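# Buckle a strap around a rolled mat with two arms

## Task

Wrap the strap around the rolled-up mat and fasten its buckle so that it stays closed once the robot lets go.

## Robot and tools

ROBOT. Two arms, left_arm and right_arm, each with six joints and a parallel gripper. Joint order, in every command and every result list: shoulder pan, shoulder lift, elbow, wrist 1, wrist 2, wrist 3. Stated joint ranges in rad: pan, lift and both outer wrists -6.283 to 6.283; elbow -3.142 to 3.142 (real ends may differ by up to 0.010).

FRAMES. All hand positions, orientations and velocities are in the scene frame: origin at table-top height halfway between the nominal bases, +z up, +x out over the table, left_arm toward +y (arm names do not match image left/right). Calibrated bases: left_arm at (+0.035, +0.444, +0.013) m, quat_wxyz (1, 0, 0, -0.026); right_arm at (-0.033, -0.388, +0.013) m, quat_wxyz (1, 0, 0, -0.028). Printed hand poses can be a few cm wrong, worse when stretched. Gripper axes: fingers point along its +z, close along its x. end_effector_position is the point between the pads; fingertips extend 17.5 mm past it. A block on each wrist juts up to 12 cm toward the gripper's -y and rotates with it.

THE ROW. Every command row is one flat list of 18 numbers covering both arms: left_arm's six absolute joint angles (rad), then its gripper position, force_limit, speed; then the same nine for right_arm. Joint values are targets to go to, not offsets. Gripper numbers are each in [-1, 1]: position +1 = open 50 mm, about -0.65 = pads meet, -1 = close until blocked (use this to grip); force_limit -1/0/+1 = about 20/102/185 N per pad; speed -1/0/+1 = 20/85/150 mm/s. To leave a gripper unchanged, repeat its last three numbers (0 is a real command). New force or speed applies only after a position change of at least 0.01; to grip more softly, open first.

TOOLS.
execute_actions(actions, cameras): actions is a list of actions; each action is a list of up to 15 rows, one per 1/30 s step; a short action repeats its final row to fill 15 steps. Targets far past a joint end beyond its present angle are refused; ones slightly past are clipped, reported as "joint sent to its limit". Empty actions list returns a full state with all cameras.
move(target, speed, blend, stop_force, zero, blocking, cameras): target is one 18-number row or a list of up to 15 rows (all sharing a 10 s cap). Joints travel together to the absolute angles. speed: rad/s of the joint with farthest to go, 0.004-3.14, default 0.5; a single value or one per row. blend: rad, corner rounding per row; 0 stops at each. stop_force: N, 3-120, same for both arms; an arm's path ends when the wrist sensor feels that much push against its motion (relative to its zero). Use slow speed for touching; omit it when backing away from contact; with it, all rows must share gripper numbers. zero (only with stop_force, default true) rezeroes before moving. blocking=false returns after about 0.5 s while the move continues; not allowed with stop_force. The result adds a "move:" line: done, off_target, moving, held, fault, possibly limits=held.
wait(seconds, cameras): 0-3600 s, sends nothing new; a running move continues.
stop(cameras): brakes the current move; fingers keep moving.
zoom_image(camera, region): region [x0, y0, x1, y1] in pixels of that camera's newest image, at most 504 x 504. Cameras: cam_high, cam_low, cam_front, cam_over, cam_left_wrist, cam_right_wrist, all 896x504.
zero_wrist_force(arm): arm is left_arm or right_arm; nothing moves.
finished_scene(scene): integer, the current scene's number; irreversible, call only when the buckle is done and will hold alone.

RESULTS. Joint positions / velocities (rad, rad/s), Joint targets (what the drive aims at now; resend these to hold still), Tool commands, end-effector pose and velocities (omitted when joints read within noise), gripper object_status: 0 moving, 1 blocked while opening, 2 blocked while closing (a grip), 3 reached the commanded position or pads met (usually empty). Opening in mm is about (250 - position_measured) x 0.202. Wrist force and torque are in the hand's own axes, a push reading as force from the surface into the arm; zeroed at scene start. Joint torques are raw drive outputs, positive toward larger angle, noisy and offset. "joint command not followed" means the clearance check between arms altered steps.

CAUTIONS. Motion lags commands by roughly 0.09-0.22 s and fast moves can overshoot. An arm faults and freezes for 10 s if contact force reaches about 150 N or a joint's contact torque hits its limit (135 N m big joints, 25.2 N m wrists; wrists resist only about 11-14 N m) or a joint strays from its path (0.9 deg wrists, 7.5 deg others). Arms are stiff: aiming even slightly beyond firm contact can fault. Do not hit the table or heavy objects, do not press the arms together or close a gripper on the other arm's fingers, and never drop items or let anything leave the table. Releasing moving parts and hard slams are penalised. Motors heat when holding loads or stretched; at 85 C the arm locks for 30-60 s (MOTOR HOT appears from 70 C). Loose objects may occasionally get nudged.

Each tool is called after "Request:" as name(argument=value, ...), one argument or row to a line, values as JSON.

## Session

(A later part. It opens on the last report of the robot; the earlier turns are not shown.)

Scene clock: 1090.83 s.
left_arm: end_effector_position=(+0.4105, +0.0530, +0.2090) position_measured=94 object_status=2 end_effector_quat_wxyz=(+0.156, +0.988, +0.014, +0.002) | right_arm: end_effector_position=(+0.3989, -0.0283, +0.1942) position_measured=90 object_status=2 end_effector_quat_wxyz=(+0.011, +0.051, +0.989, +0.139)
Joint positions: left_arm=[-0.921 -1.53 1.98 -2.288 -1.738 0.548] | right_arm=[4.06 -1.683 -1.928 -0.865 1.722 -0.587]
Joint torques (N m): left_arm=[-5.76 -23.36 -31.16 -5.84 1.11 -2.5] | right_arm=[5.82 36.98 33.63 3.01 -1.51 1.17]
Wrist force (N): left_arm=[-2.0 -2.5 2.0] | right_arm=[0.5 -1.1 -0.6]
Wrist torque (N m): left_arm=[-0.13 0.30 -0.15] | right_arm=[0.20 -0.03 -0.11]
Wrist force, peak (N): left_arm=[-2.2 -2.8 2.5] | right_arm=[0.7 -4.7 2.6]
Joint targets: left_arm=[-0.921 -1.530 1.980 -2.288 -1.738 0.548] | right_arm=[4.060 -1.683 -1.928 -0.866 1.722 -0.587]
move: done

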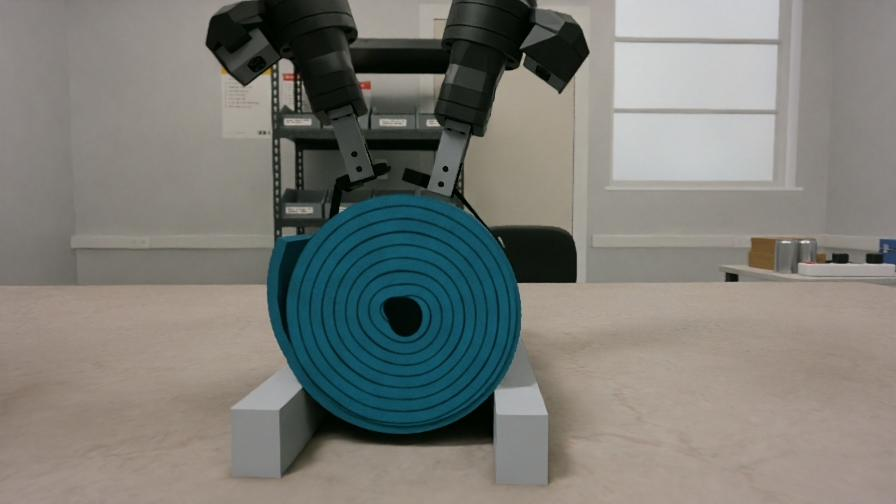

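Request:
move(
  target=[-0.9207,-1.5297,1.9802,-2.2884,-1.7384,0.5475,-1,0.9,-1,4.0531,-1.6641,-1.9289,-0.9145,1.7051,-0.5984,-1,0.8,-1],
  speed=0.06,
  stop_force=15,
)

Request:
move(
  target=[
    [-0.9207,-1.5297,1.9802,-2.2884,-1.7384,0.5475,-1,0.9,-1,4.0531,-1.6641,-1.9289,-0.9145,1.7051,-0.5984,0.45,-1,-1],
    [-0.9207,-1.5297,1.9802,-2.2884,-1.7384,0.5475,-1,0.9,-1,3.9650,-1.6425,-2.0975,-0.5485,1.8883,-0.6315,0.45,-1,-1],
  ],
  speed=0.08,
  cameras=["cam_front", "cam_right_wrist"],
)

Request:
zoom_image(
  camera="cam_front",
  region=[320, 130, 520, 242],
)

Scene clock: 1122.63 s.
left_arm: end_effector_position=(+0.4105, +0.0530, +0.2090) position_measured=94 object_status=2 end_effector_quat_wxyz=(+0.156, +0.988, +0.014, +0.002) | right_arm: end_effector_position=(+0.3970, -0.0432, +0.1961) position_measured=90 object_status=2 end_effector_quat_wxyz=(+0.009, +0.051, +0.991, +0.122)
Joint positions: left_arm=[-0.921 -1.53 1.98 -2.288 -1.738 0.548] | right_arm=[4.053 -1.664 -1.929 -0.914 1.705 -0.598]
Joint torques (N m): left_arm=[-7.02 -22.94 -30.78 -5.82 1.09 -2.2] | right_arm=[5.02 17.01 16.54 4.89 2.56 1.13]
Wrist force (N): left_arm=[-2.1 -2.7 2.0] | right_arm=[0.2 1.9 -2.0]
Wrist torque (N m): left_arm=[-0.17 0.30 -0.15] | right_arm=[0.26 -0.03 -0.08]
Wrist force, peak (N): left_arm=[-2.1 -2.8 2.4] | right_arm=[0.2 2.1 -2.4]
Joint targets: left_arm=[-0.921 -1.530 1.980 -2.288 -1.738 0.548] | right_arm=[4.053 -1.664 -1.929 -0.915 1.705 -0.598]
move: done

Scene clock: 1128.00 s.
left_arm: end_effector_position=(+0.4105, +0.0530, +0.2090) position_measured=94 object_status=2 end_effector_quat_wxyz=(+0.156, +0.988, +0.014, +0.002) | right_arm: end_effector_position=(+0.3966, -0.0463, +0.1948) position_measured=85 object_status=3 end_effector_quat_wxyz=(+0.020, +0.050, +0.965, +0.258) end_effector_velocity=(+0.000, -0.001, -0.001) end_effector_angular_velocity=(-0.004, +0.001, -0.001)
Joint positions: left_arm=[-0.921 -1.53 1.98 -2.288 -1.738 0.548] | right_arm=[3.965 -1.642 -2.098 -0.548 1.889 -0.632]
Joint velocities: left_arm=[within noise] | right_arm=[0 0 0.001 -0.005 -0.003 0]
Joint torques (N m): left_arm=[-6.57 -23.73 -30.41 -5.76 0.97 -2.52] | right_arm=[5.5 31.09 30.34 2.22 -1.66 -0.29]
Wrist force (N): left_arm=[-1.9 -2.8 1.9] | right_arm=[0.0 1.8 -1.9]
Wrist torque (N m): left_arm=[-0.19 0.27 -0.15] | right_arm=[0.26 0.07 -0.27]
Wrist force, peak (N): left_arm=[-2.3 -2.9 2.1] | right_arm=[0.4 2.2 -2.2]
Joint targets: left_arm=[-0.921 -1.530 1.980 -2.288 -1.738 0.548] | right_arm=[3.965 -1.642 -2.098 -0.548 1.888 -0.631]
move: done

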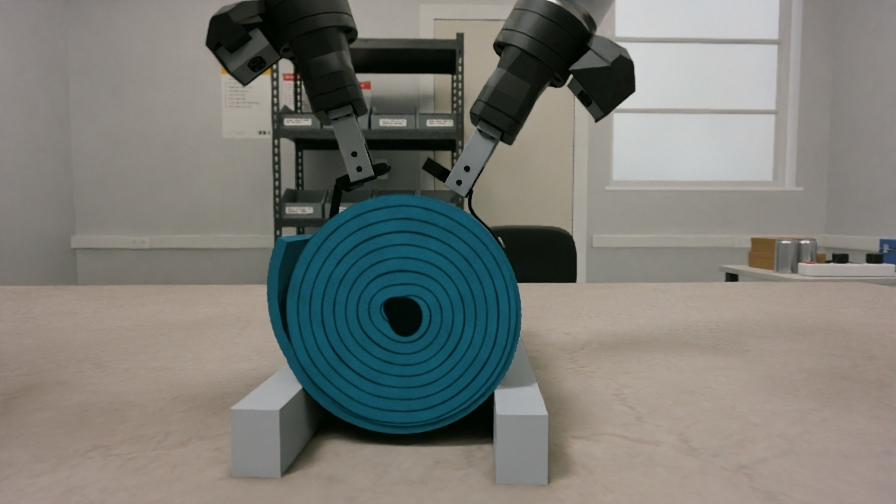

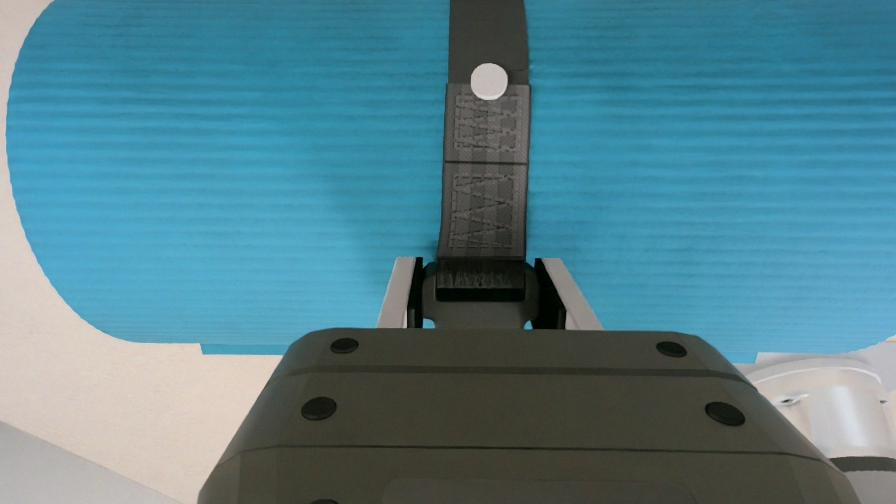

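Scaled by 2.520.

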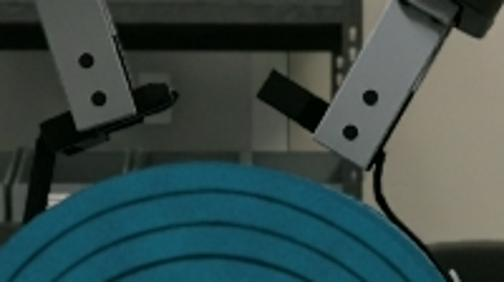

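Request:
move(
  target=[-0.9207,-1.5297,1.9802,-2.2884,-1.7384,0.5475,-1,0.9,-1,3.9691,-1.6596,-2.1052,-0.5225,1.8866,-0.6274,0.45,-1,-1],
  speed=0.03,
  stop_force=15,
  cameras=["cam_front", "cam_right_wrist"],
)

Request:
zoom_image(
  camera="cam_front",
  region=[320, 130, 520, 242],
)

Scene clock: 1136.43 s.
left_arm: end_effector_position=(+0.4105, +0.0530, +0.2090) position_measured=94 object_status=2 end_effector_quat_wxyz=(+0.156, +0.988, +0.014, +0.002) | right_arm: end_effector_position=(+0.3969, -0.0434, +0.1864) position_measured=85 object_status=3 end_effector_quat_wxyz=(+0.020, +0.050, +0.965, +0.258)
Joint positions: left_arm=[-0.921 -1.53 1.98 -2.288 -1.738 0.547] | right_arm=[3.969 -1.66 -2.105 -0.523 1.887 -0.627]
Joint torques (N m): left_arm=[-6.77 -24.14 -31.09 -5.8 1.12 -2.31] | right_arm=[-5.87 34.86 28.79 2.41 -0.6 -0.55]
Wrist force (N): left_arm=[-2.0 -2.8 2.4] | right_arm=[0.1 1.7 -1.7]
Wrist torque (N m): left_arm=[-0.18 0.28 -0.15] | right_arm=[0.24 0.05 -0.35]
Wrist force, peak (N): left_arm=[-2.1 -2.7 2.4] | right_arm=[0.2 1.9 -2.5]
Joint targets: left_arm=[-0.921 -1.530 1.980 -2.288 -1.738 0.548] | right_arm=[3.969 -1.660 -2.105 -0.522 1.887 -0.627]
move: done

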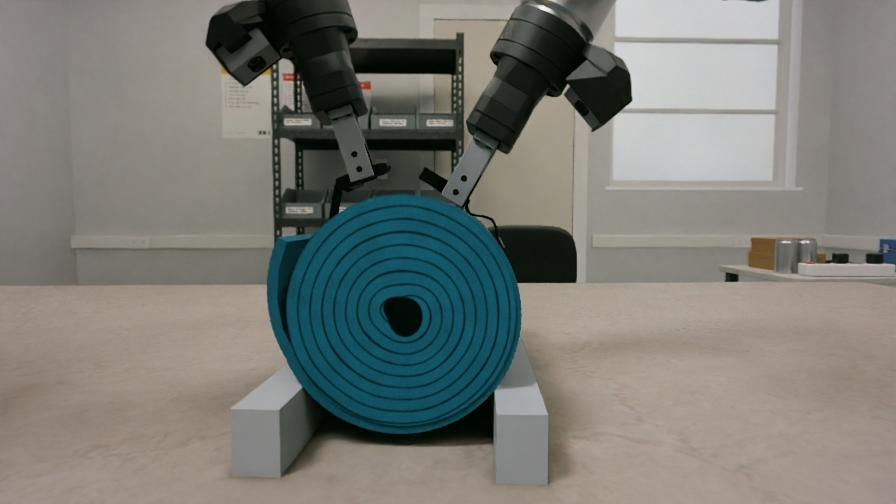

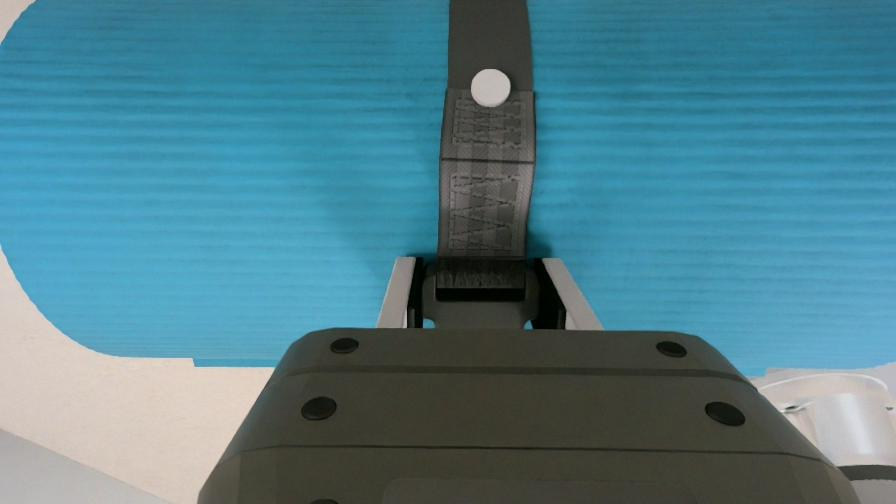

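Scaled by 2.520.

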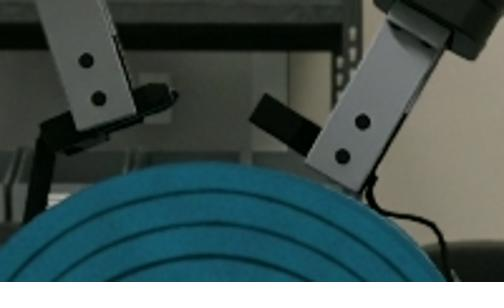

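Request:
move(
  target=[-0.9207,-1.5297,1.9802,-2.2884,-1.7384,0.5475,-1,0.9,-1,3.9724,-1.6732,-2.1113,-0.5017,1.8852,-0.6240,0.45,-1,-1],
  speed=0.03,
  stop_force=20,
  cameras=["cam_front"],
)

Request:
zoom_image(
  camera="cam_front",
  region=[320, 130, 520, 242],
)

Scene clock: 1141.13 s.
left_arm: end_effector_position=(+0.4105, +0.0530, +0.2090) position_measured=94 object_status=2 end_effector_quat_wxyz=(+0.156, +0.988, +0.014, +0.002) | right_arm: end_effector_position=(+0.3970, -0.0425, +0.1837) position_measured=85 object_status=3 end_effector_quat_wxyz=(+0.020, +0.050, +0.965, +0.258)
Joint positions: left_arm=[-0.921 -1.53 1.98 -2.288 -1.738 0.547] | right_arm=[3.97 -1.665 -2.108 -0.514 1.886 -0.626]
Joint torques (N m): left_arm=[-6.59 -22.95 -31.02 -5.8 1.25 -2.35] | right_arm=[-4.19 25.98 25.07 2.39 2.21 -0.89]
Wrist force (N): left_arm=[-1.9 -2.6 2.2] | right_arm=[1.7 2.1 -22.1]
Wrist torque (N m): left_arm=[-0.15 0.27 -0.15] | right_arm=[0.46 0.49 -0.33]
Wrist force, peak (N): left_arm=[-2.3 -2.7 2.3] | right_arm=[3.0 0.5 -32.2]
Joint targets: left_arm=[-0.921 -1.530 1.980 -2.288 -1.738 0.548] | right_arm=[3.970 -1.665 -2.108 -0.514 1.886 -0.626]
move: contact (right_arm); right_arm: the wrist 1 is farthest, 0.012 rad from its target

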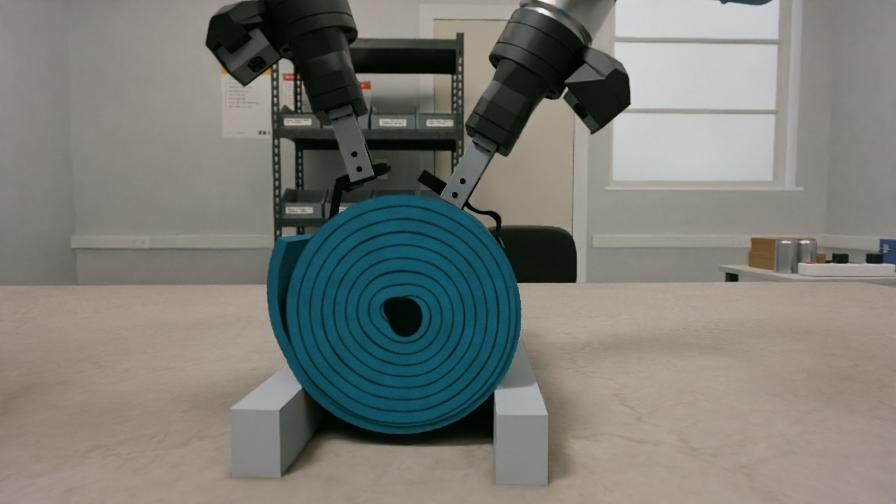

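Scaled by 2.520.

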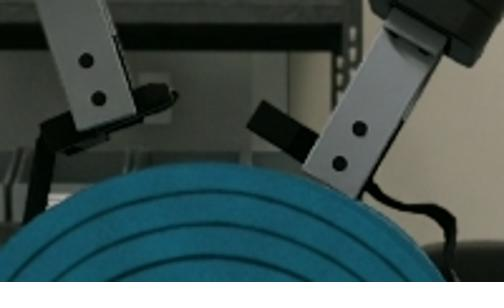

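Request:
execute_actions(
  actions=[
    [[-0.9207,-1.5297,1.9802,-2.2884,-1.7384,0.5475,-1,0.9,-1,3.9695,-1.6630,-2.1072,-0.5160,1.8862,-0.6264,0.49,-1,-1]],
  ],
  cameras=["cam_front", "cam_right_wrist"],
)

Request:
zoom_image(
  camera="cam_front",
  region=[320, 130, 520, 242],
)

Scene clock: 1147.53 s.
left_arm: end_effector_position=(+0.4105, +0.0530, +0.2090) position_measured=94 object_status=2 end_effector_quat_wxyz=(+0.156, +0.988, +0.014, +0.002) | right_arm: end_effector_position=(+0.3972, -0.0430, +0.1847) position_measured=79 object_status=3 end_effector_quat_wxyz=(+0.021, +0.050, +0.965, +0.258)
Joint positions: left_arm=[-0.921 -1.53 1.98 -2.288 -1.738 0.547] | right_arm=[3.969 -1.663 -2.107 -0.516 1.886 -0.626]
Joint torques (N m): left_arm=[-6.42 -23.71 -31.73 -5.84 1.06 -2.23] | right_arm=[4.1 15.07 30.22 5.09 3.23 -0.79]
Wrist force (N): left_arm=[-2.1 -2.6 2.2] | right_arm=[0.1 1.8 -2.0]
Wrist torque (N m): left_arm=[-0.16 0.30 -0.15] | right_arm=[0.27 0.05 -0.34]
Wrist force, peak (N): left_arm=[-2.2 -2.8 2.2] | right_arm=[1.8 2.2 -22.4]
Joint targets: left_arm=[-0.921 -1.530 1.980 -2.288 -1.738 0.548] | right_arm=[3.970 -1.663 -2.107 -0.516 1.886 -0.626]

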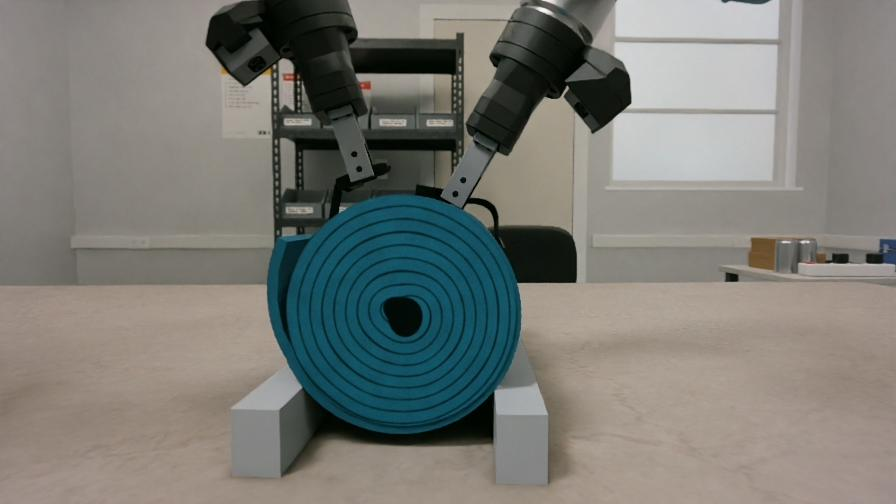

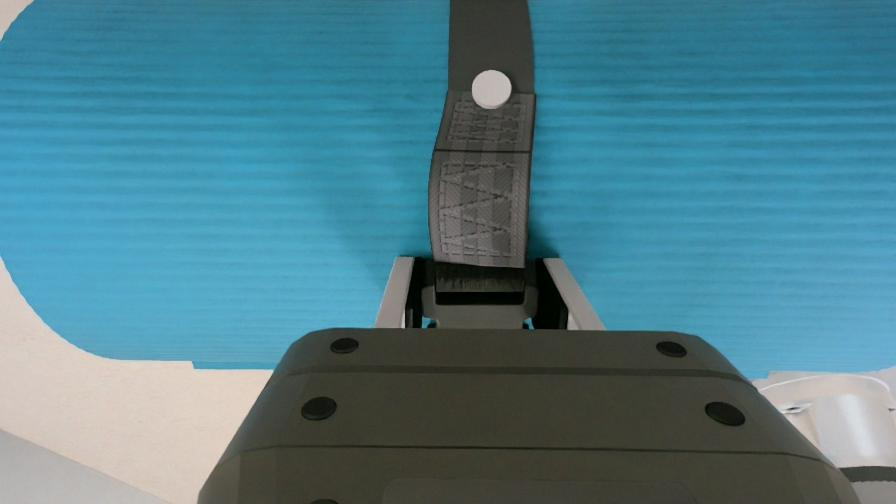

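Scaled by 2.520.

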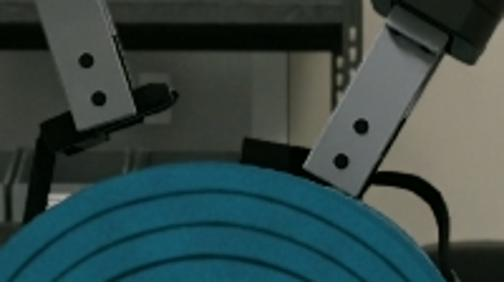

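Request:
execute_actions(
  actions=[
    [[-0.9207,-1.5297,1.9802,-2.2884,-1.7384,0.5475,-1,0.9,-1,3.9700,-1.6650,-2.1080,-0.5140,1.8860,-0.6260,-1,0.9,-1]],
    [[-0.9207,-1.5297,1.9802,-2.2884,-1.7384,0.5475,-1,0.9,-1,3.9700,-1.6650,-2.1080,-0.5140,1.8860,-0.6260,-1,0.9,-1]],
  ],
  cameras=["cam_front", "cam_right_wrist"],
)

Request:
zoom_image(
  camera="cam_front",
  region=[320, 130, 520, 242],
)

Scene clock: 1157.27 s.
left_arm: end_effector_position=(+0.4105, +0.0530, +0.2090) position_measured=94 object_status=2 end_effector_quat_wxyz=(+0.156, +0.988, +0.014, +0.002) | right_arm: end_effector_position=(+0.3971, -0.0428, +0.1836) position_measured=91 object_status=2 end_effector_quat_wxyz=(+0.020, +0.050, +0.965, +0.258)
Joint positions: left_arm=[-0.921 -1.53 1.98 -2.288 -1.738 0.548] | right_arm=[3.97 -1.665 -2.108 -0.514 1.886 -0.626]
Joint torques (N m): left_arm=[-6.71 -22.79 -30.96 -5.77 1 -2.42] | right_arm=[10.47 20.66 1.13 -1.06 -2.82 -0.84]
Wrist force (N): left_arm=[-1.9 -2.5 2.1] | right_arm=[0.1 6.4 -31.5]
Wrist torque (N m): left_arm=[-0.14 0.27 -0.15] | right_arm=[0.21 0.29 -0.26]
Wrist force, peak (N): left_arm=[-2.1 -2.7 2.4] | right_arm=[0.6 6.4 -32.6]
Joint targets: left_arm=[-0.921 -1.530 1.980 -2.288 -1.738 0.548] | right_arm=[3.970 -1.665 -2.108 -0.514 1.886 -0.626]

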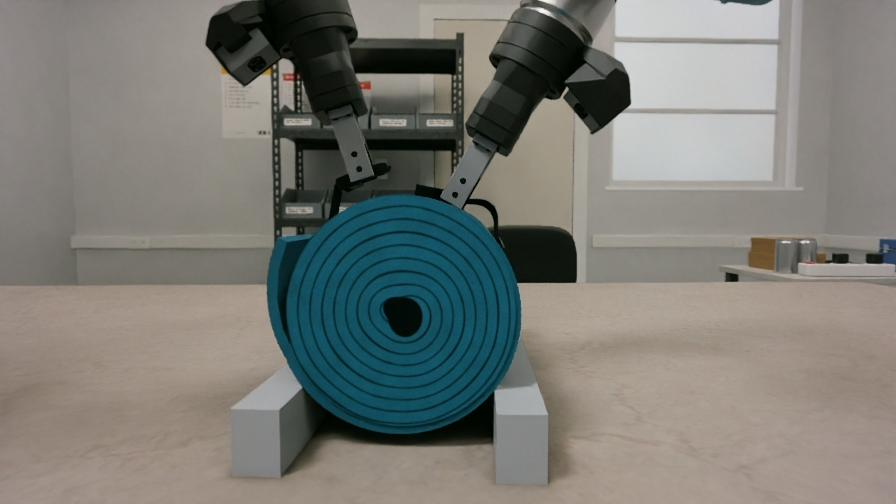

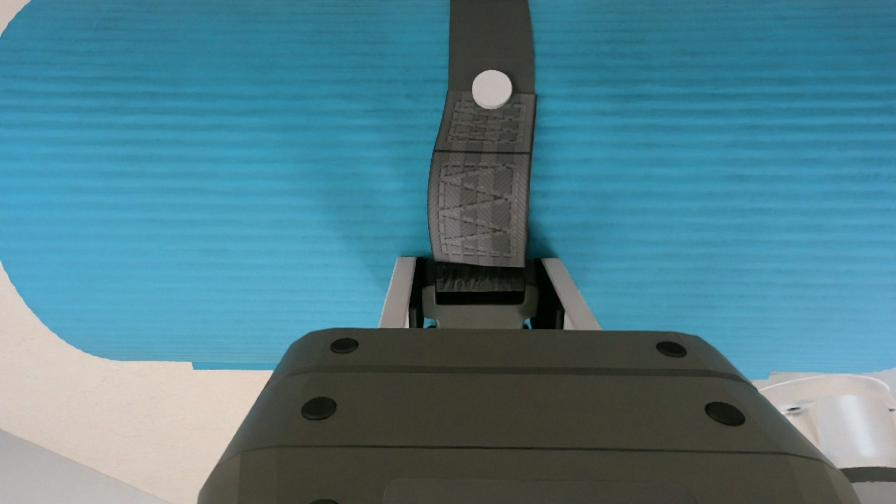

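Scaled by 2.520.

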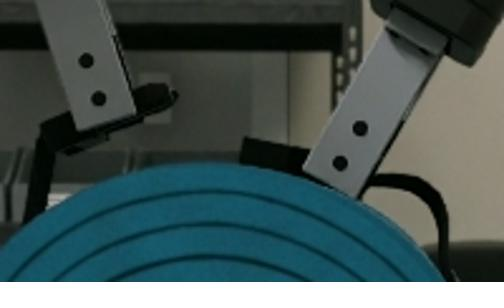

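Request:
move(
  target=[
    [-0.9207,-1.5297,1.9802,-2.2884,-1.7384,0.5475,-1,0.9,-1,3.9617,-1.6308,-2.0926,-0.566,1.8894,-0.6344,-1,0.9,-1],
    [-0.9081,-1.4937,2.0773,-2.6036,-1.8495,0.5187,-1,0.9,-1,3.7889,-1.6754,-2.2969,-0.1566,2.1312,-0.5905,-1,0.9,-1],
  ],
  speed=0.15,
  blend=0.01,
)

Request:
move(
  target=[-0.9159,-1.4569,2.0967,-2.6618,-1.8461,0.5112,-1,0.9,-1,3.7889,-1.6754,-2.2969,-0.1566,2.1312,-0.5905,-1,0.9,-1],
  speed=0.04,
  stop_force=15,
  cameras=["cam_front", "cam_left_wrist"],
)

Request:
zoom_image(
  camera="cam_front",
  region=[320, 130, 520, 242],
)

Scene clock: 1176.90 s.
left_arm: end_effector_position=(+0.4060, +0.0221, +0.2016) position_measured=94 object_status=2 end_effector_quat_wxyz=(+0.259, +0.966, +0.014, +0.004) | right_arm: end_effector_position=(+0.3902, -0.0984, +0.1799) position_measured=91 object_status=2 end_effector_quat_wxyz=(+0.008, +0.100, +0.918, +0.383) end_effector_velocity=(+0.001, +0.001, +0.001) end_effector_angular_velocity=(-0.003, -0.003, -0.001)
Joint positions: left_arm=[-0.908 -1.494 2.077 -2.604 -1.85 0.519] | right_arm=[3.789 -1.676 -2.297 -0.157 2.131 -0.59]
Joint velocities: left_arm=[within noise] | right_arm=[0.002 0 0.004 -0.003 -0.005 -0.001]
Joint torques (N m): left_arm=[5.16 -30.28 -32.08 -2.03 0.93 -1.16] | right_arm=[5.51 25.7 26.63 2.55 -1.38 -0.39]
Wrist force (N): left_arm=[-2.0 -4.3 0.6] | right_arm=[-0.4 1.2 -1.8]
Wrist torque (N m): left_arm=[-0.17 0.35 -0.05] | right_arm=[0.21 0.22 -0.49]
Wrist force, peak (N): left_arm=[-2.1 -4.4 1.1] | right_arm=[0.1 6.4 -31.6]
Joint targets: left_arm=[-0.908 -1.494 2.077 -2.604 -1.850 0.519] | right_arm=[3.789 -1.675 -2.297 -0.157 2.131 -0.591]
move: done

Scene clock: 1178.67 s.
left_arm: end_effector_position=(+0.4059, +0.0194, +0.1924) position_measured=94 object_status=2 end_effector_quat_wxyz=(+0.259, +0.966, +0.014, +0.004) | right_arm: end_effector_position=(+0.3902, -0.0984, +0.1800) position_measured=91 object_status=2 end_effector_quat_wxyz=(+0.008, +0.100, +0.918, +0.383)
Joint positions: left_arm=[-0.912 -1.476 2.087 -2.632 -1.848 0.515] | right_arm=[3.789 -1.675 -2.297 -0.157 2.131 -0.591]
Joint torques (N m): left_arm=[6.84 -30.14 -23.53 -2.6 -1.43 2.35] | right_arm=[6.07 32.72 26.98 5.09 -1.63 -0.83]
Wrist force (N): left_arm=[-1.4 0.4 -11.9] | right_arm=[-0.5 1.0 -1.7]
Wrist torque (N m): left_arm=[0.10 0.18 -0.09] | right_arm=[0.18 0.23 -0.49]
Wrist force, peak (N): left_arm=[-1.9 5.4 -18.6] | right_arm=[-0.5 1.2 -1.9]
Joint targets: left_arm=[-0.912 -1.476 2.087 -2.632 -1.848 0.515] | right_arm=[3.789 -1.675 -2.297 -0.157 2.131 -0.591]
move: contact (left_arm); left_arm: the wrist 1 is farthest, 0.030 rad from its target

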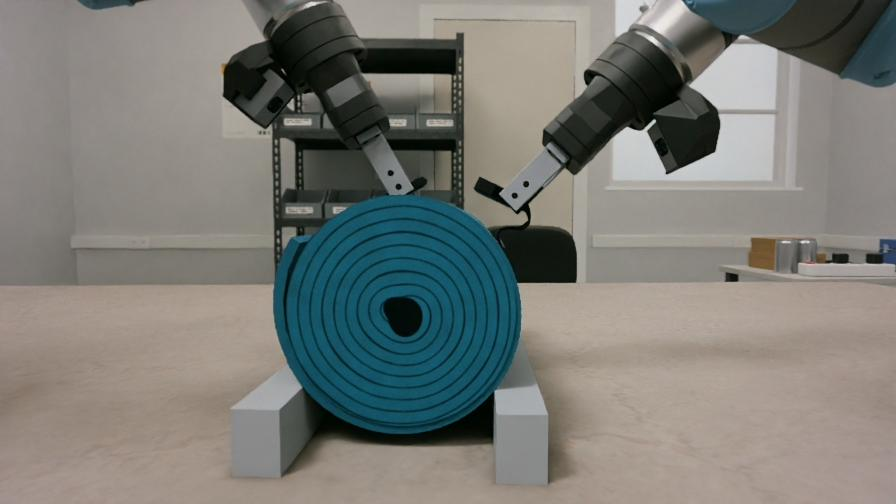

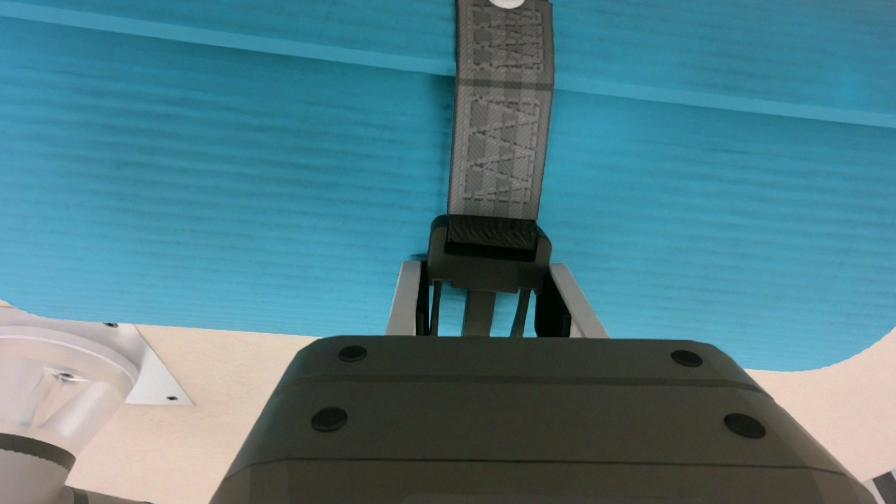

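Scaled by 2.520.

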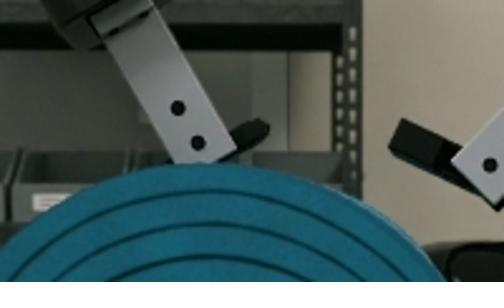

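Request:
execute_actions(
  actions=[
    [[-0.912,-1.476,2.087,-2.632,-1.848,0.515,0.49,-1,-1,3.7889,-1.6754,-2.2969,-0.1566,2.1312,-0.5905,-1,0.9,-1]],
    [[-0.912,-1.476,2.087,-2.632,-1.848,0.515,0.49,-1,-1,3.7889,-1.6754,-2.2969,-0.1566,2.1312,-0.5905,-1,0.9,-1]],
  ],
  cameras=["cam_front", "cam_left_wrist"],
)

Request:
zoom_image(
  camera="cam_front",
  region=[320, 130, 520, 242],
)

Scene clock: 1185.37 s.
left_arm: end_effector_position=(+0.4057, +0.0195, +0.1923) position_measured=79 object_status=3 end_effector_quat_wxyz=(+0.259, +0.966, +0.014, +0.004) | right_arm: end_effector_position=(+0.3902, -0.0984, +0.1800) position_measured=91 object_status=2 end_effector_quat_wxyz=(+0.008, +0.100, +0.918, +0.383)
Joint positions: left_arm=[-0.912 -1.476 2.087 -2.632 -1.848 0.515] | right_arm=[3.789 -1.675 -2.297 -0.157 2.131 -0.591]
Joint torques (N m): left_arm=[-8.72 -37.86 -15.17 -1.59 -2.52 -0.31] | right_arm=[6.02 32.36 26.66 5.15 -1.41 -0.76]
Wrist force (N): left_arm=[-1.3 -3.4 -0.7] | right_arm=[-0.4 1.1 -1.7]
Wrist torque (N m): left_arm=[-0.15 0.33 -0.02] | right_arm=[0.19 0.22 -0.49]
Wrist force, peak (N): left_arm=[-1.3 1.1 -12.5] | right_arm=[-0.3 1.3 -1.9]
Joint targets: left_arm=[-0.912 -1.476 2.087 -2.632 -1.848 0.515] | right_arm=[3.789 -1.675 -2.297 -0.157 2.131 -0.591]

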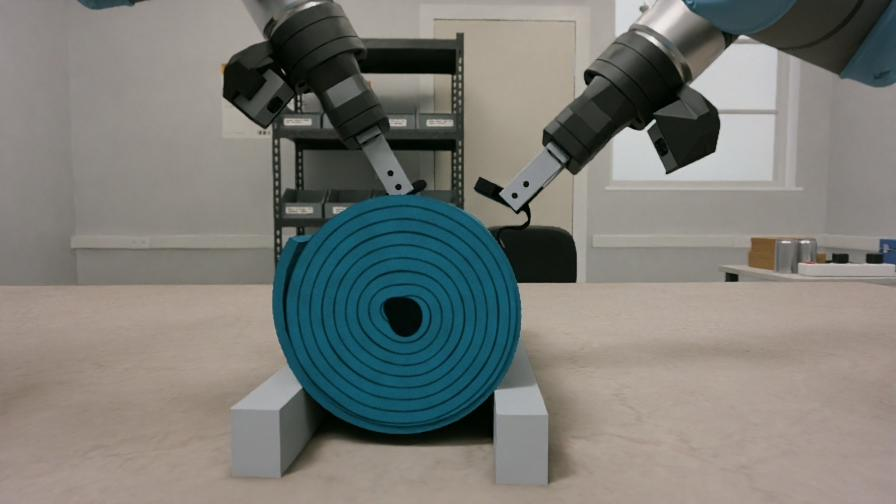

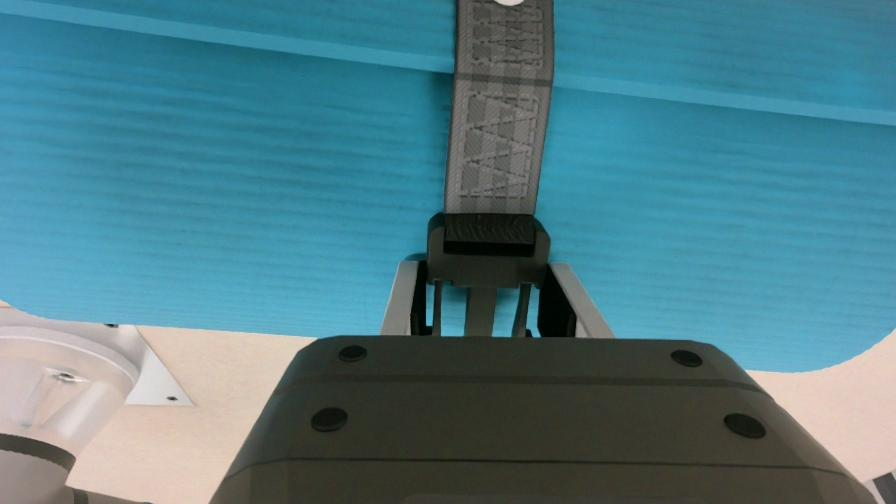

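Scaled by 2.520.

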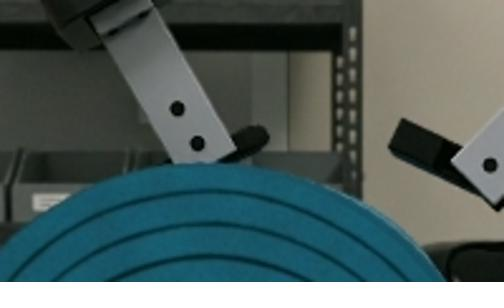

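Request:
move(
  target=[-0.9047,-1.4815,2.0982,-2.6367,-1.8500,0.5221,0.49,-1,-1,3.7889,-1.6754,-2.2969,-0.1566,2.1312,-0.5905,-1,0.9,-1],
  speed=0.03,
  stop_force=25,
  cameras=["cam_front", "cam_left_wrist"],
)

Request:
zoom_image(
  camera="cam_front",
  region=[320, 130, 520, 242],
)

Scene clock: 1195.57 s.
left_arm: end_effector_position=(+0.4062, +0.0250, +0.1906) position_measured=79 object_status=3 end_effector_quat_wxyz=(+0.259, +0.966, +0.013, +0.004) | right_arm: end_effector_position=(+0.3902, -0.0984, +0.1800) position_measured=91 object_status=2 end_effector_quat_wxyz=(+0.008, +0.100, +0.918, +0.383)
Joint positions: left_arm=[-0.905 -1.482 2.098 -2.637 -1.85 0.522] | right_arm=[3.789 -1.675 -2.297 -0.157 2.131 -0.591]
Joint torques (N m): left_arm=[-8.83 -23.99 -29.39 -2.04 0.53 -2.46] | right_arm=[5.88 32.3 26.65 5.16 -1.16 -0.85]
Wrist force (N): left_arm=[-1.5 -2.7 -0.3] | right_arm=[-0.3 1.2 -1.8]
Wrist torque (N m): left_arm=[-0.16 0.31 -0.16] | right_arm=[0.21 0.20 -0.49]
Wrist force, peak (N): left_arm=[-1.6 -3.5 -0.6] | right_arm=[-0.7 1.3 -1.9]
Joint targets: left_arm=[-0.905 -1.481 2.098 -2.637 -1.850 0.522] | right_arm=[3.789 -1.675 -2.297 -0.157 2.131 -0.591]
move: done

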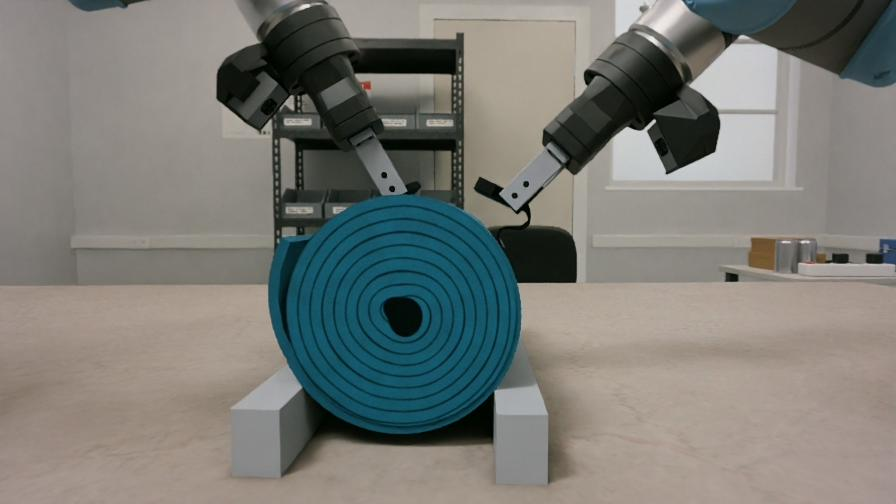

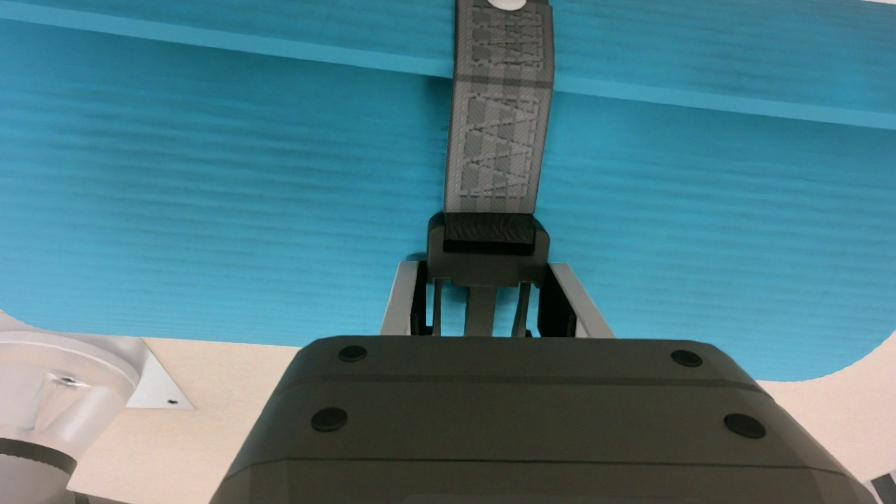

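Scaled by 2.520.

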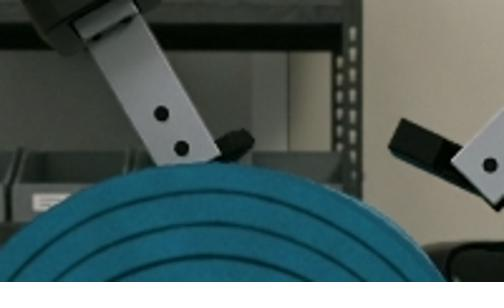

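Request:
execute_actions(
  actions=[
    [[-0.9047,-1.4815,2.0982,-2.6367,-1.8500,0.5221,0.53,-1,-1,3.7889,-1.6754,-2.2969,-0.1566,2.1312,-0.5905,-1,0.9,-1]],
  ],
  cameras=["cam_front", "cam_left_wrist"],
)

Request:
zoom_image(
  camera="cam_front",
  region=[320, 130, 520, 242],
)

Request:
zoom_image(
  camera="cam_left_wrist",
  region=[350, 170, 610, 350],
)

Scene clock: 1202.43 s.
left_arm: end_effector_position=(+0.4062, +0.0250, +0.1906) position_measured=73 object_status=3 end_effector_quat_wxyz=(+0.259, +0.966, +0.013, +0.004) | right_arm: end_effector_position=(+0.3902, -0.0984, +0.1800) position_measured=91 object_status=2 end_effector_quat_wxyz=(+0.008, +0.100, +0.918, +0.383)
Joint positions: left_arm=[-0.905 -1.482 2.098 -2.637 -1.85 0.522] | right_arm=[3.789 -1.675 -2.297 -0.157 2.131 -0.591]
Joint torques (N m): left_arm=[-7.57 -23.28 -28.86 -2.03 0.72 -2.05] | right_arm=[5.6 32.27 26.64 5.09 -0.96 -0.81]
Wrist force (N): left_arm=[-1.7 -2.6 -0.3] | right_arm=[-0.4 1.1 -1.7]
Wrist torque (N m): left_arm=[-0.12 0.35 -0.16] | right_arm=[0.20 0.21 -0.49]
Wrist force, peak (N): left_arm=[-2.0 -2.9 -0.1] | right_arm=[-0.4 1.3 -1.9]
Joint targets: left_arm=[-0.905 -1.481 2.098 -2.637 -1.850 0.522] | right_arm=[3.789 -1.675 -2.297 -0.157 2.131 -0.591]

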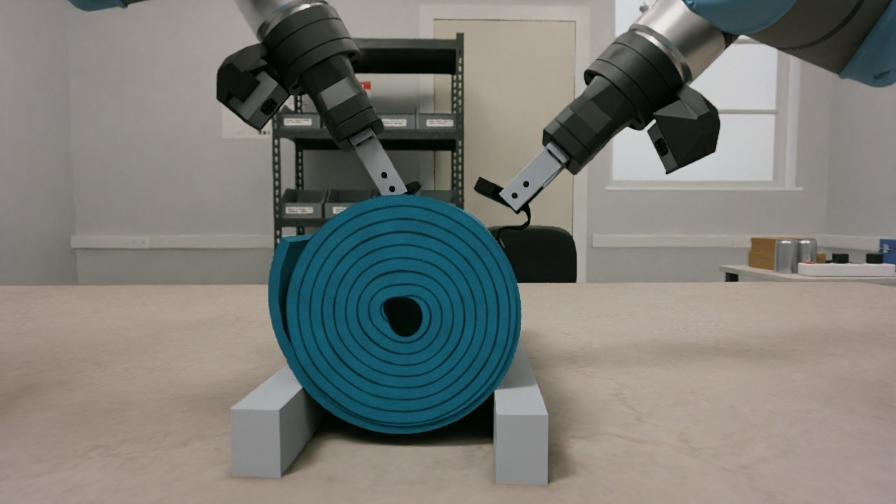

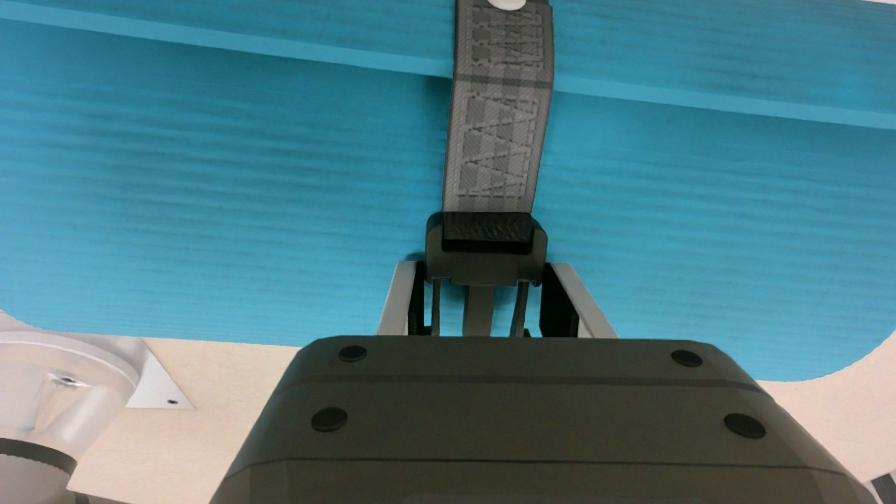

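Scaled by 2.520.

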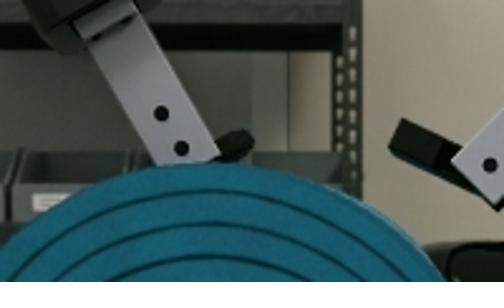

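Scaled by 1.938.

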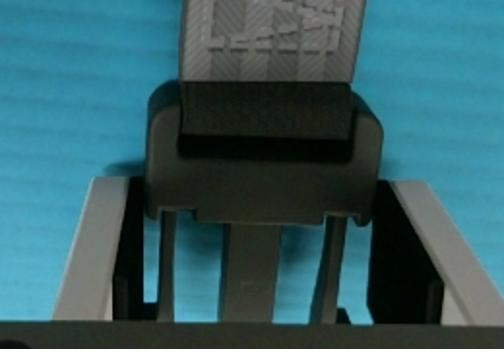

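Request:
move(
  target=[-0.8974,-1.4872,2.1094,-2.6412,-1.8520,0.5292,0.53,-1,-1,3.7889,-1.6754,-2.2969,-0.1566,2.1312,-0.5905,-1,0.9,-1],
  speed=0.03,
  stop_force=25,
  cameras=["cam_front", "cam_left_wrist"],
)

Request:
zoom_image(
  camera="cam_front",
  region=[320, 130, 520, 242],
)

Request:
zoom_image(
  camera="cam_left_wrist",
  region=[350, 170, 610, 350],
)

Scene clock: 1209.53 s.
left_arm: end_effector_position=(+0.4065, +0.0307, +0.1890) position_measured=73 object_status=3 end_effector_quat_wxyz=(+0.259, +0.966, +0.013, +0.005) | right_arm: end_effector_position=(+0.3902, -0.0984, +0.1800) position_measured=91 object_status=2 end_effector_quat_wxyz=(+0.008, +0.100, +0.918, +0.383)
Joint positions: left_arm=[-0.897 -1.487 2.109 -2.641 -1.852 0.529] | right_arm=[3.789 -1.675 -2.297 -0.157 2.131 -0.591]
Joint torques (N m): left_arm=[-6.95 -22.64 -29.03 -1.93 0.55 -2.36] | right_arm=[4.91 32.57 26.39 5.07 -0.64 -0.78]
Wrist force (N): left_arm=[-1.7 -2.4 -0.4] | right_arm=[-0.4 1.2 -1.6]
Wrist torque (N m): left_arm=[-0.16 0.34 -0.17] | right_arm=[0.21 0.23 -0.49]
Wrist force, peak (N): left_arm=[-1.8 -2.9 -0.4] | right_arm=[-0.6 1.3 -1.9]
Joint targets: left_arm=[-0.897 -1.487 2.109 -2.641 -1.852 0.529] | right_arm=[3.789 -1.675 -2.297 -0.157 2.131 -0.591]
move: done

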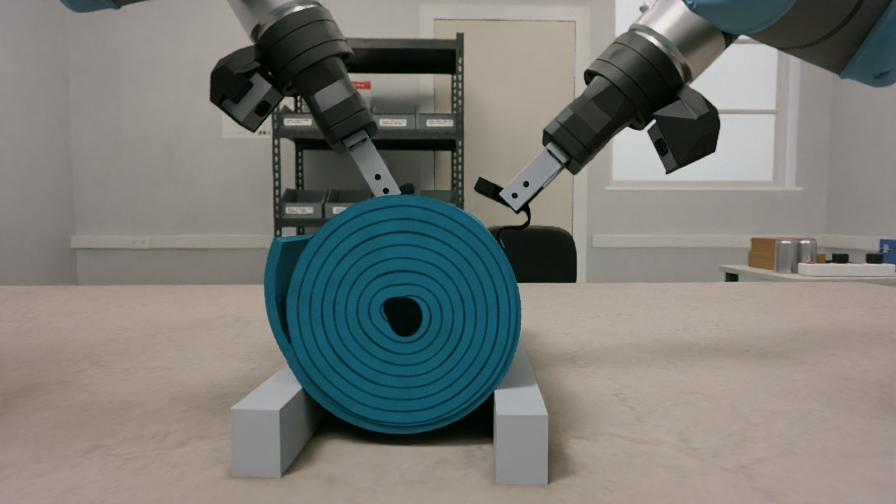

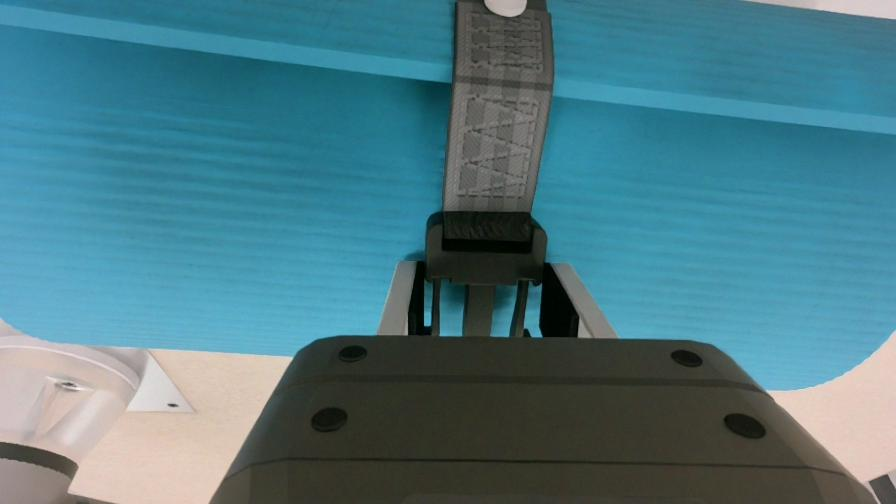

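Scaled by 2.520.

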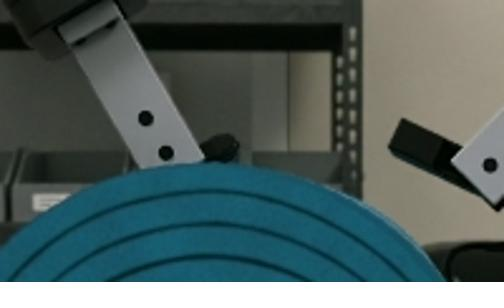

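Scaled by 1.938.

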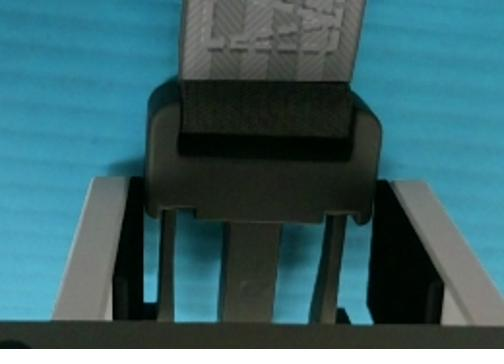

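Request:
move(
  target=[-0.8974,-1.4818,2.1170,-2.6540,-1.8520,0.5292,0.53,-1,-1,3.7889,-1.6754,-2.2969,-0.1566,2.1312,-0.5905,-1,0.9,-1],
  speed=0.03,
  stop_force=20,
)

Request:
execute_actions(
  actions=[
    [[-0.8974,-1.4828,2.1155,-2.6515,-1.8520,0.5292,-1,1,-1,3.7889,-1.6754,-2.2969,-0.1566,2.1312,-0.5905,-1,0.9,-1]],
    [[-0.8974,-1.4828,2.1155,-2.6515,-1.8520,0.5292,-1,1,-1,3.7889,-1.6754,-2.2969,-0.1566,2.1312,-0.5905,-1,0.9,-1]],
  ],
  cameras=["cam_front", "cam_left_wrist"],
)

Request:
zoom_image(
  camera="cam_front",
  region=[320, 130, 520, 242],
)

Scene clock: 1219.37 s.
left_arm: end_effector_position=(+0.4061, +0.0313, +0.1846) position_measured=73 object_status=3 end_effector_quat_wxyz=(+0.259, +0.966, +0.013, +0.005) | right_arm: end_effector_position=(+0.3902, -0.0984, +0.1800) position_measured=91 object_status=2 end_effector_quat_wxyz=(+0.008, +0.100, +0.918, +0.383)
Joint positions: left_arm=[-0.897 -1.482 2.117 -2.654 -1.852 0.529] | right_arm=[3.789 -1.675 -2.297 -0.157 2.131 -0.591]
Joint torques (N m): left_arm=[-6.83 -32.34 -28.92 -1.18 0.85 -2.35] | right_arm=[5.32 32.28 26.71 4.99 -0.55 -0.74]
Wrist force (N): left_arm=[-1.9 -2.1 -0.4] | right_arm=[-0.3 1.2 -1.8]
Wrist torque (N m): left_arm=[-0.17 0.37 -0.17] | right_arm=[0.20 0.21 -0.49]
Wrist force, peak (N): left_arm=[-1.9 -2.6 -0.3] | right_arm=[-0.5 1.3 -1.9]
Joint targets: left_arm=[-0.897 -1.482 2.117 -2.654 -1.852 0.529] | right_arm=[3.789 -1.675 -2.297 -0.157 2.131 -0.591]
move: done

Scene clock: 1220.57 s.
left_arm: end_effector_position=(+0.4062, +0.0311, +0.1855) position_measured=95 object_status=2 end_effector_quat_wxyz=(+0.259, +0.966, +0.013, +0.005) | right_arm: end_effector_position=(+0.3902, -0.0984, +0.1800) position_measured=91 object_status=2 end_effector_quat_wxyz=(+0.008, +0.100, +0.918, +0.383)
Joint positions: left_arm=[-0.897 -1.483 2.115 -2.651 -1.852 0.529] | right_arm=[3.789 -1.675 -2.297 -0.157 2.131 -0.591]
Joint torques (N m): left_arm=[-5.36 -25.67 -14.25 -6.2 0.89 -2.41] | right_arm=[5.07 31.97 26.47 5 -0.38 -0.85]
Wrist force (N): left_arm=[-1.7 -2.3 -0.5] | right_arm=[-0.3 1.3 -1.8]
Wrist torque (N m): left_arm=[-0.16 0.34 -0.17] | right_arm=[0.22 0.20 -0.49]
Wrist force, peak (N): left_arm=[-1.8 -2.5 -0.4] | right_arm=[-0.4 1.3 -1.9]
Joint targets: left_arm=[-0.897 -1.483 2.115 -2.651 -1.852 0.529] | right_arm=[3.789 -1.675 -2.297 -0.157 2.131 -0.591]

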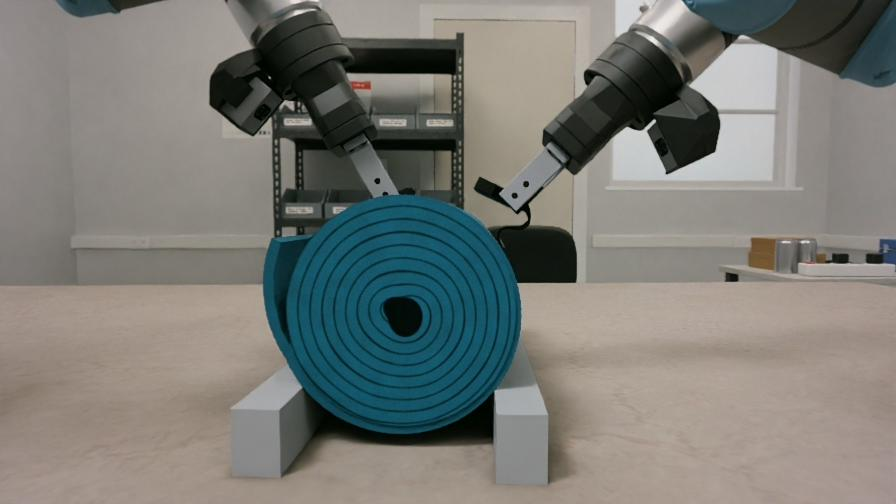

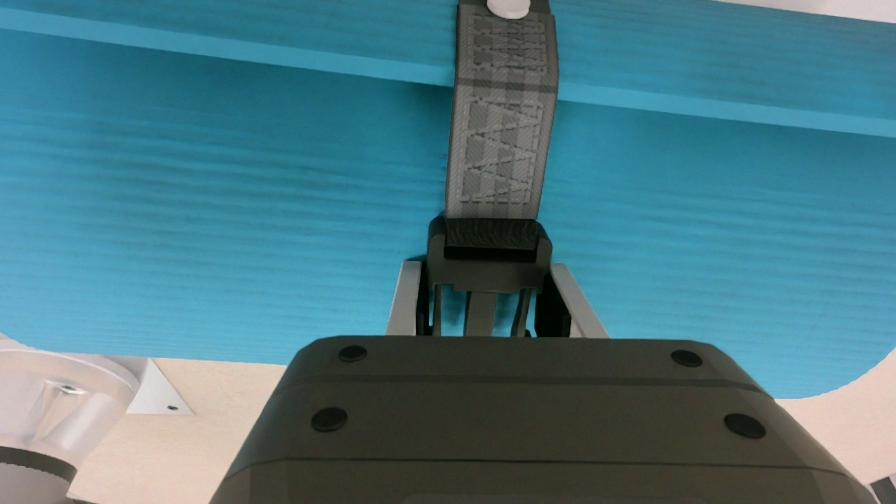

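Scaled by 2.520.

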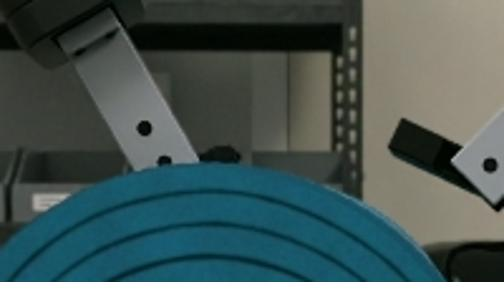

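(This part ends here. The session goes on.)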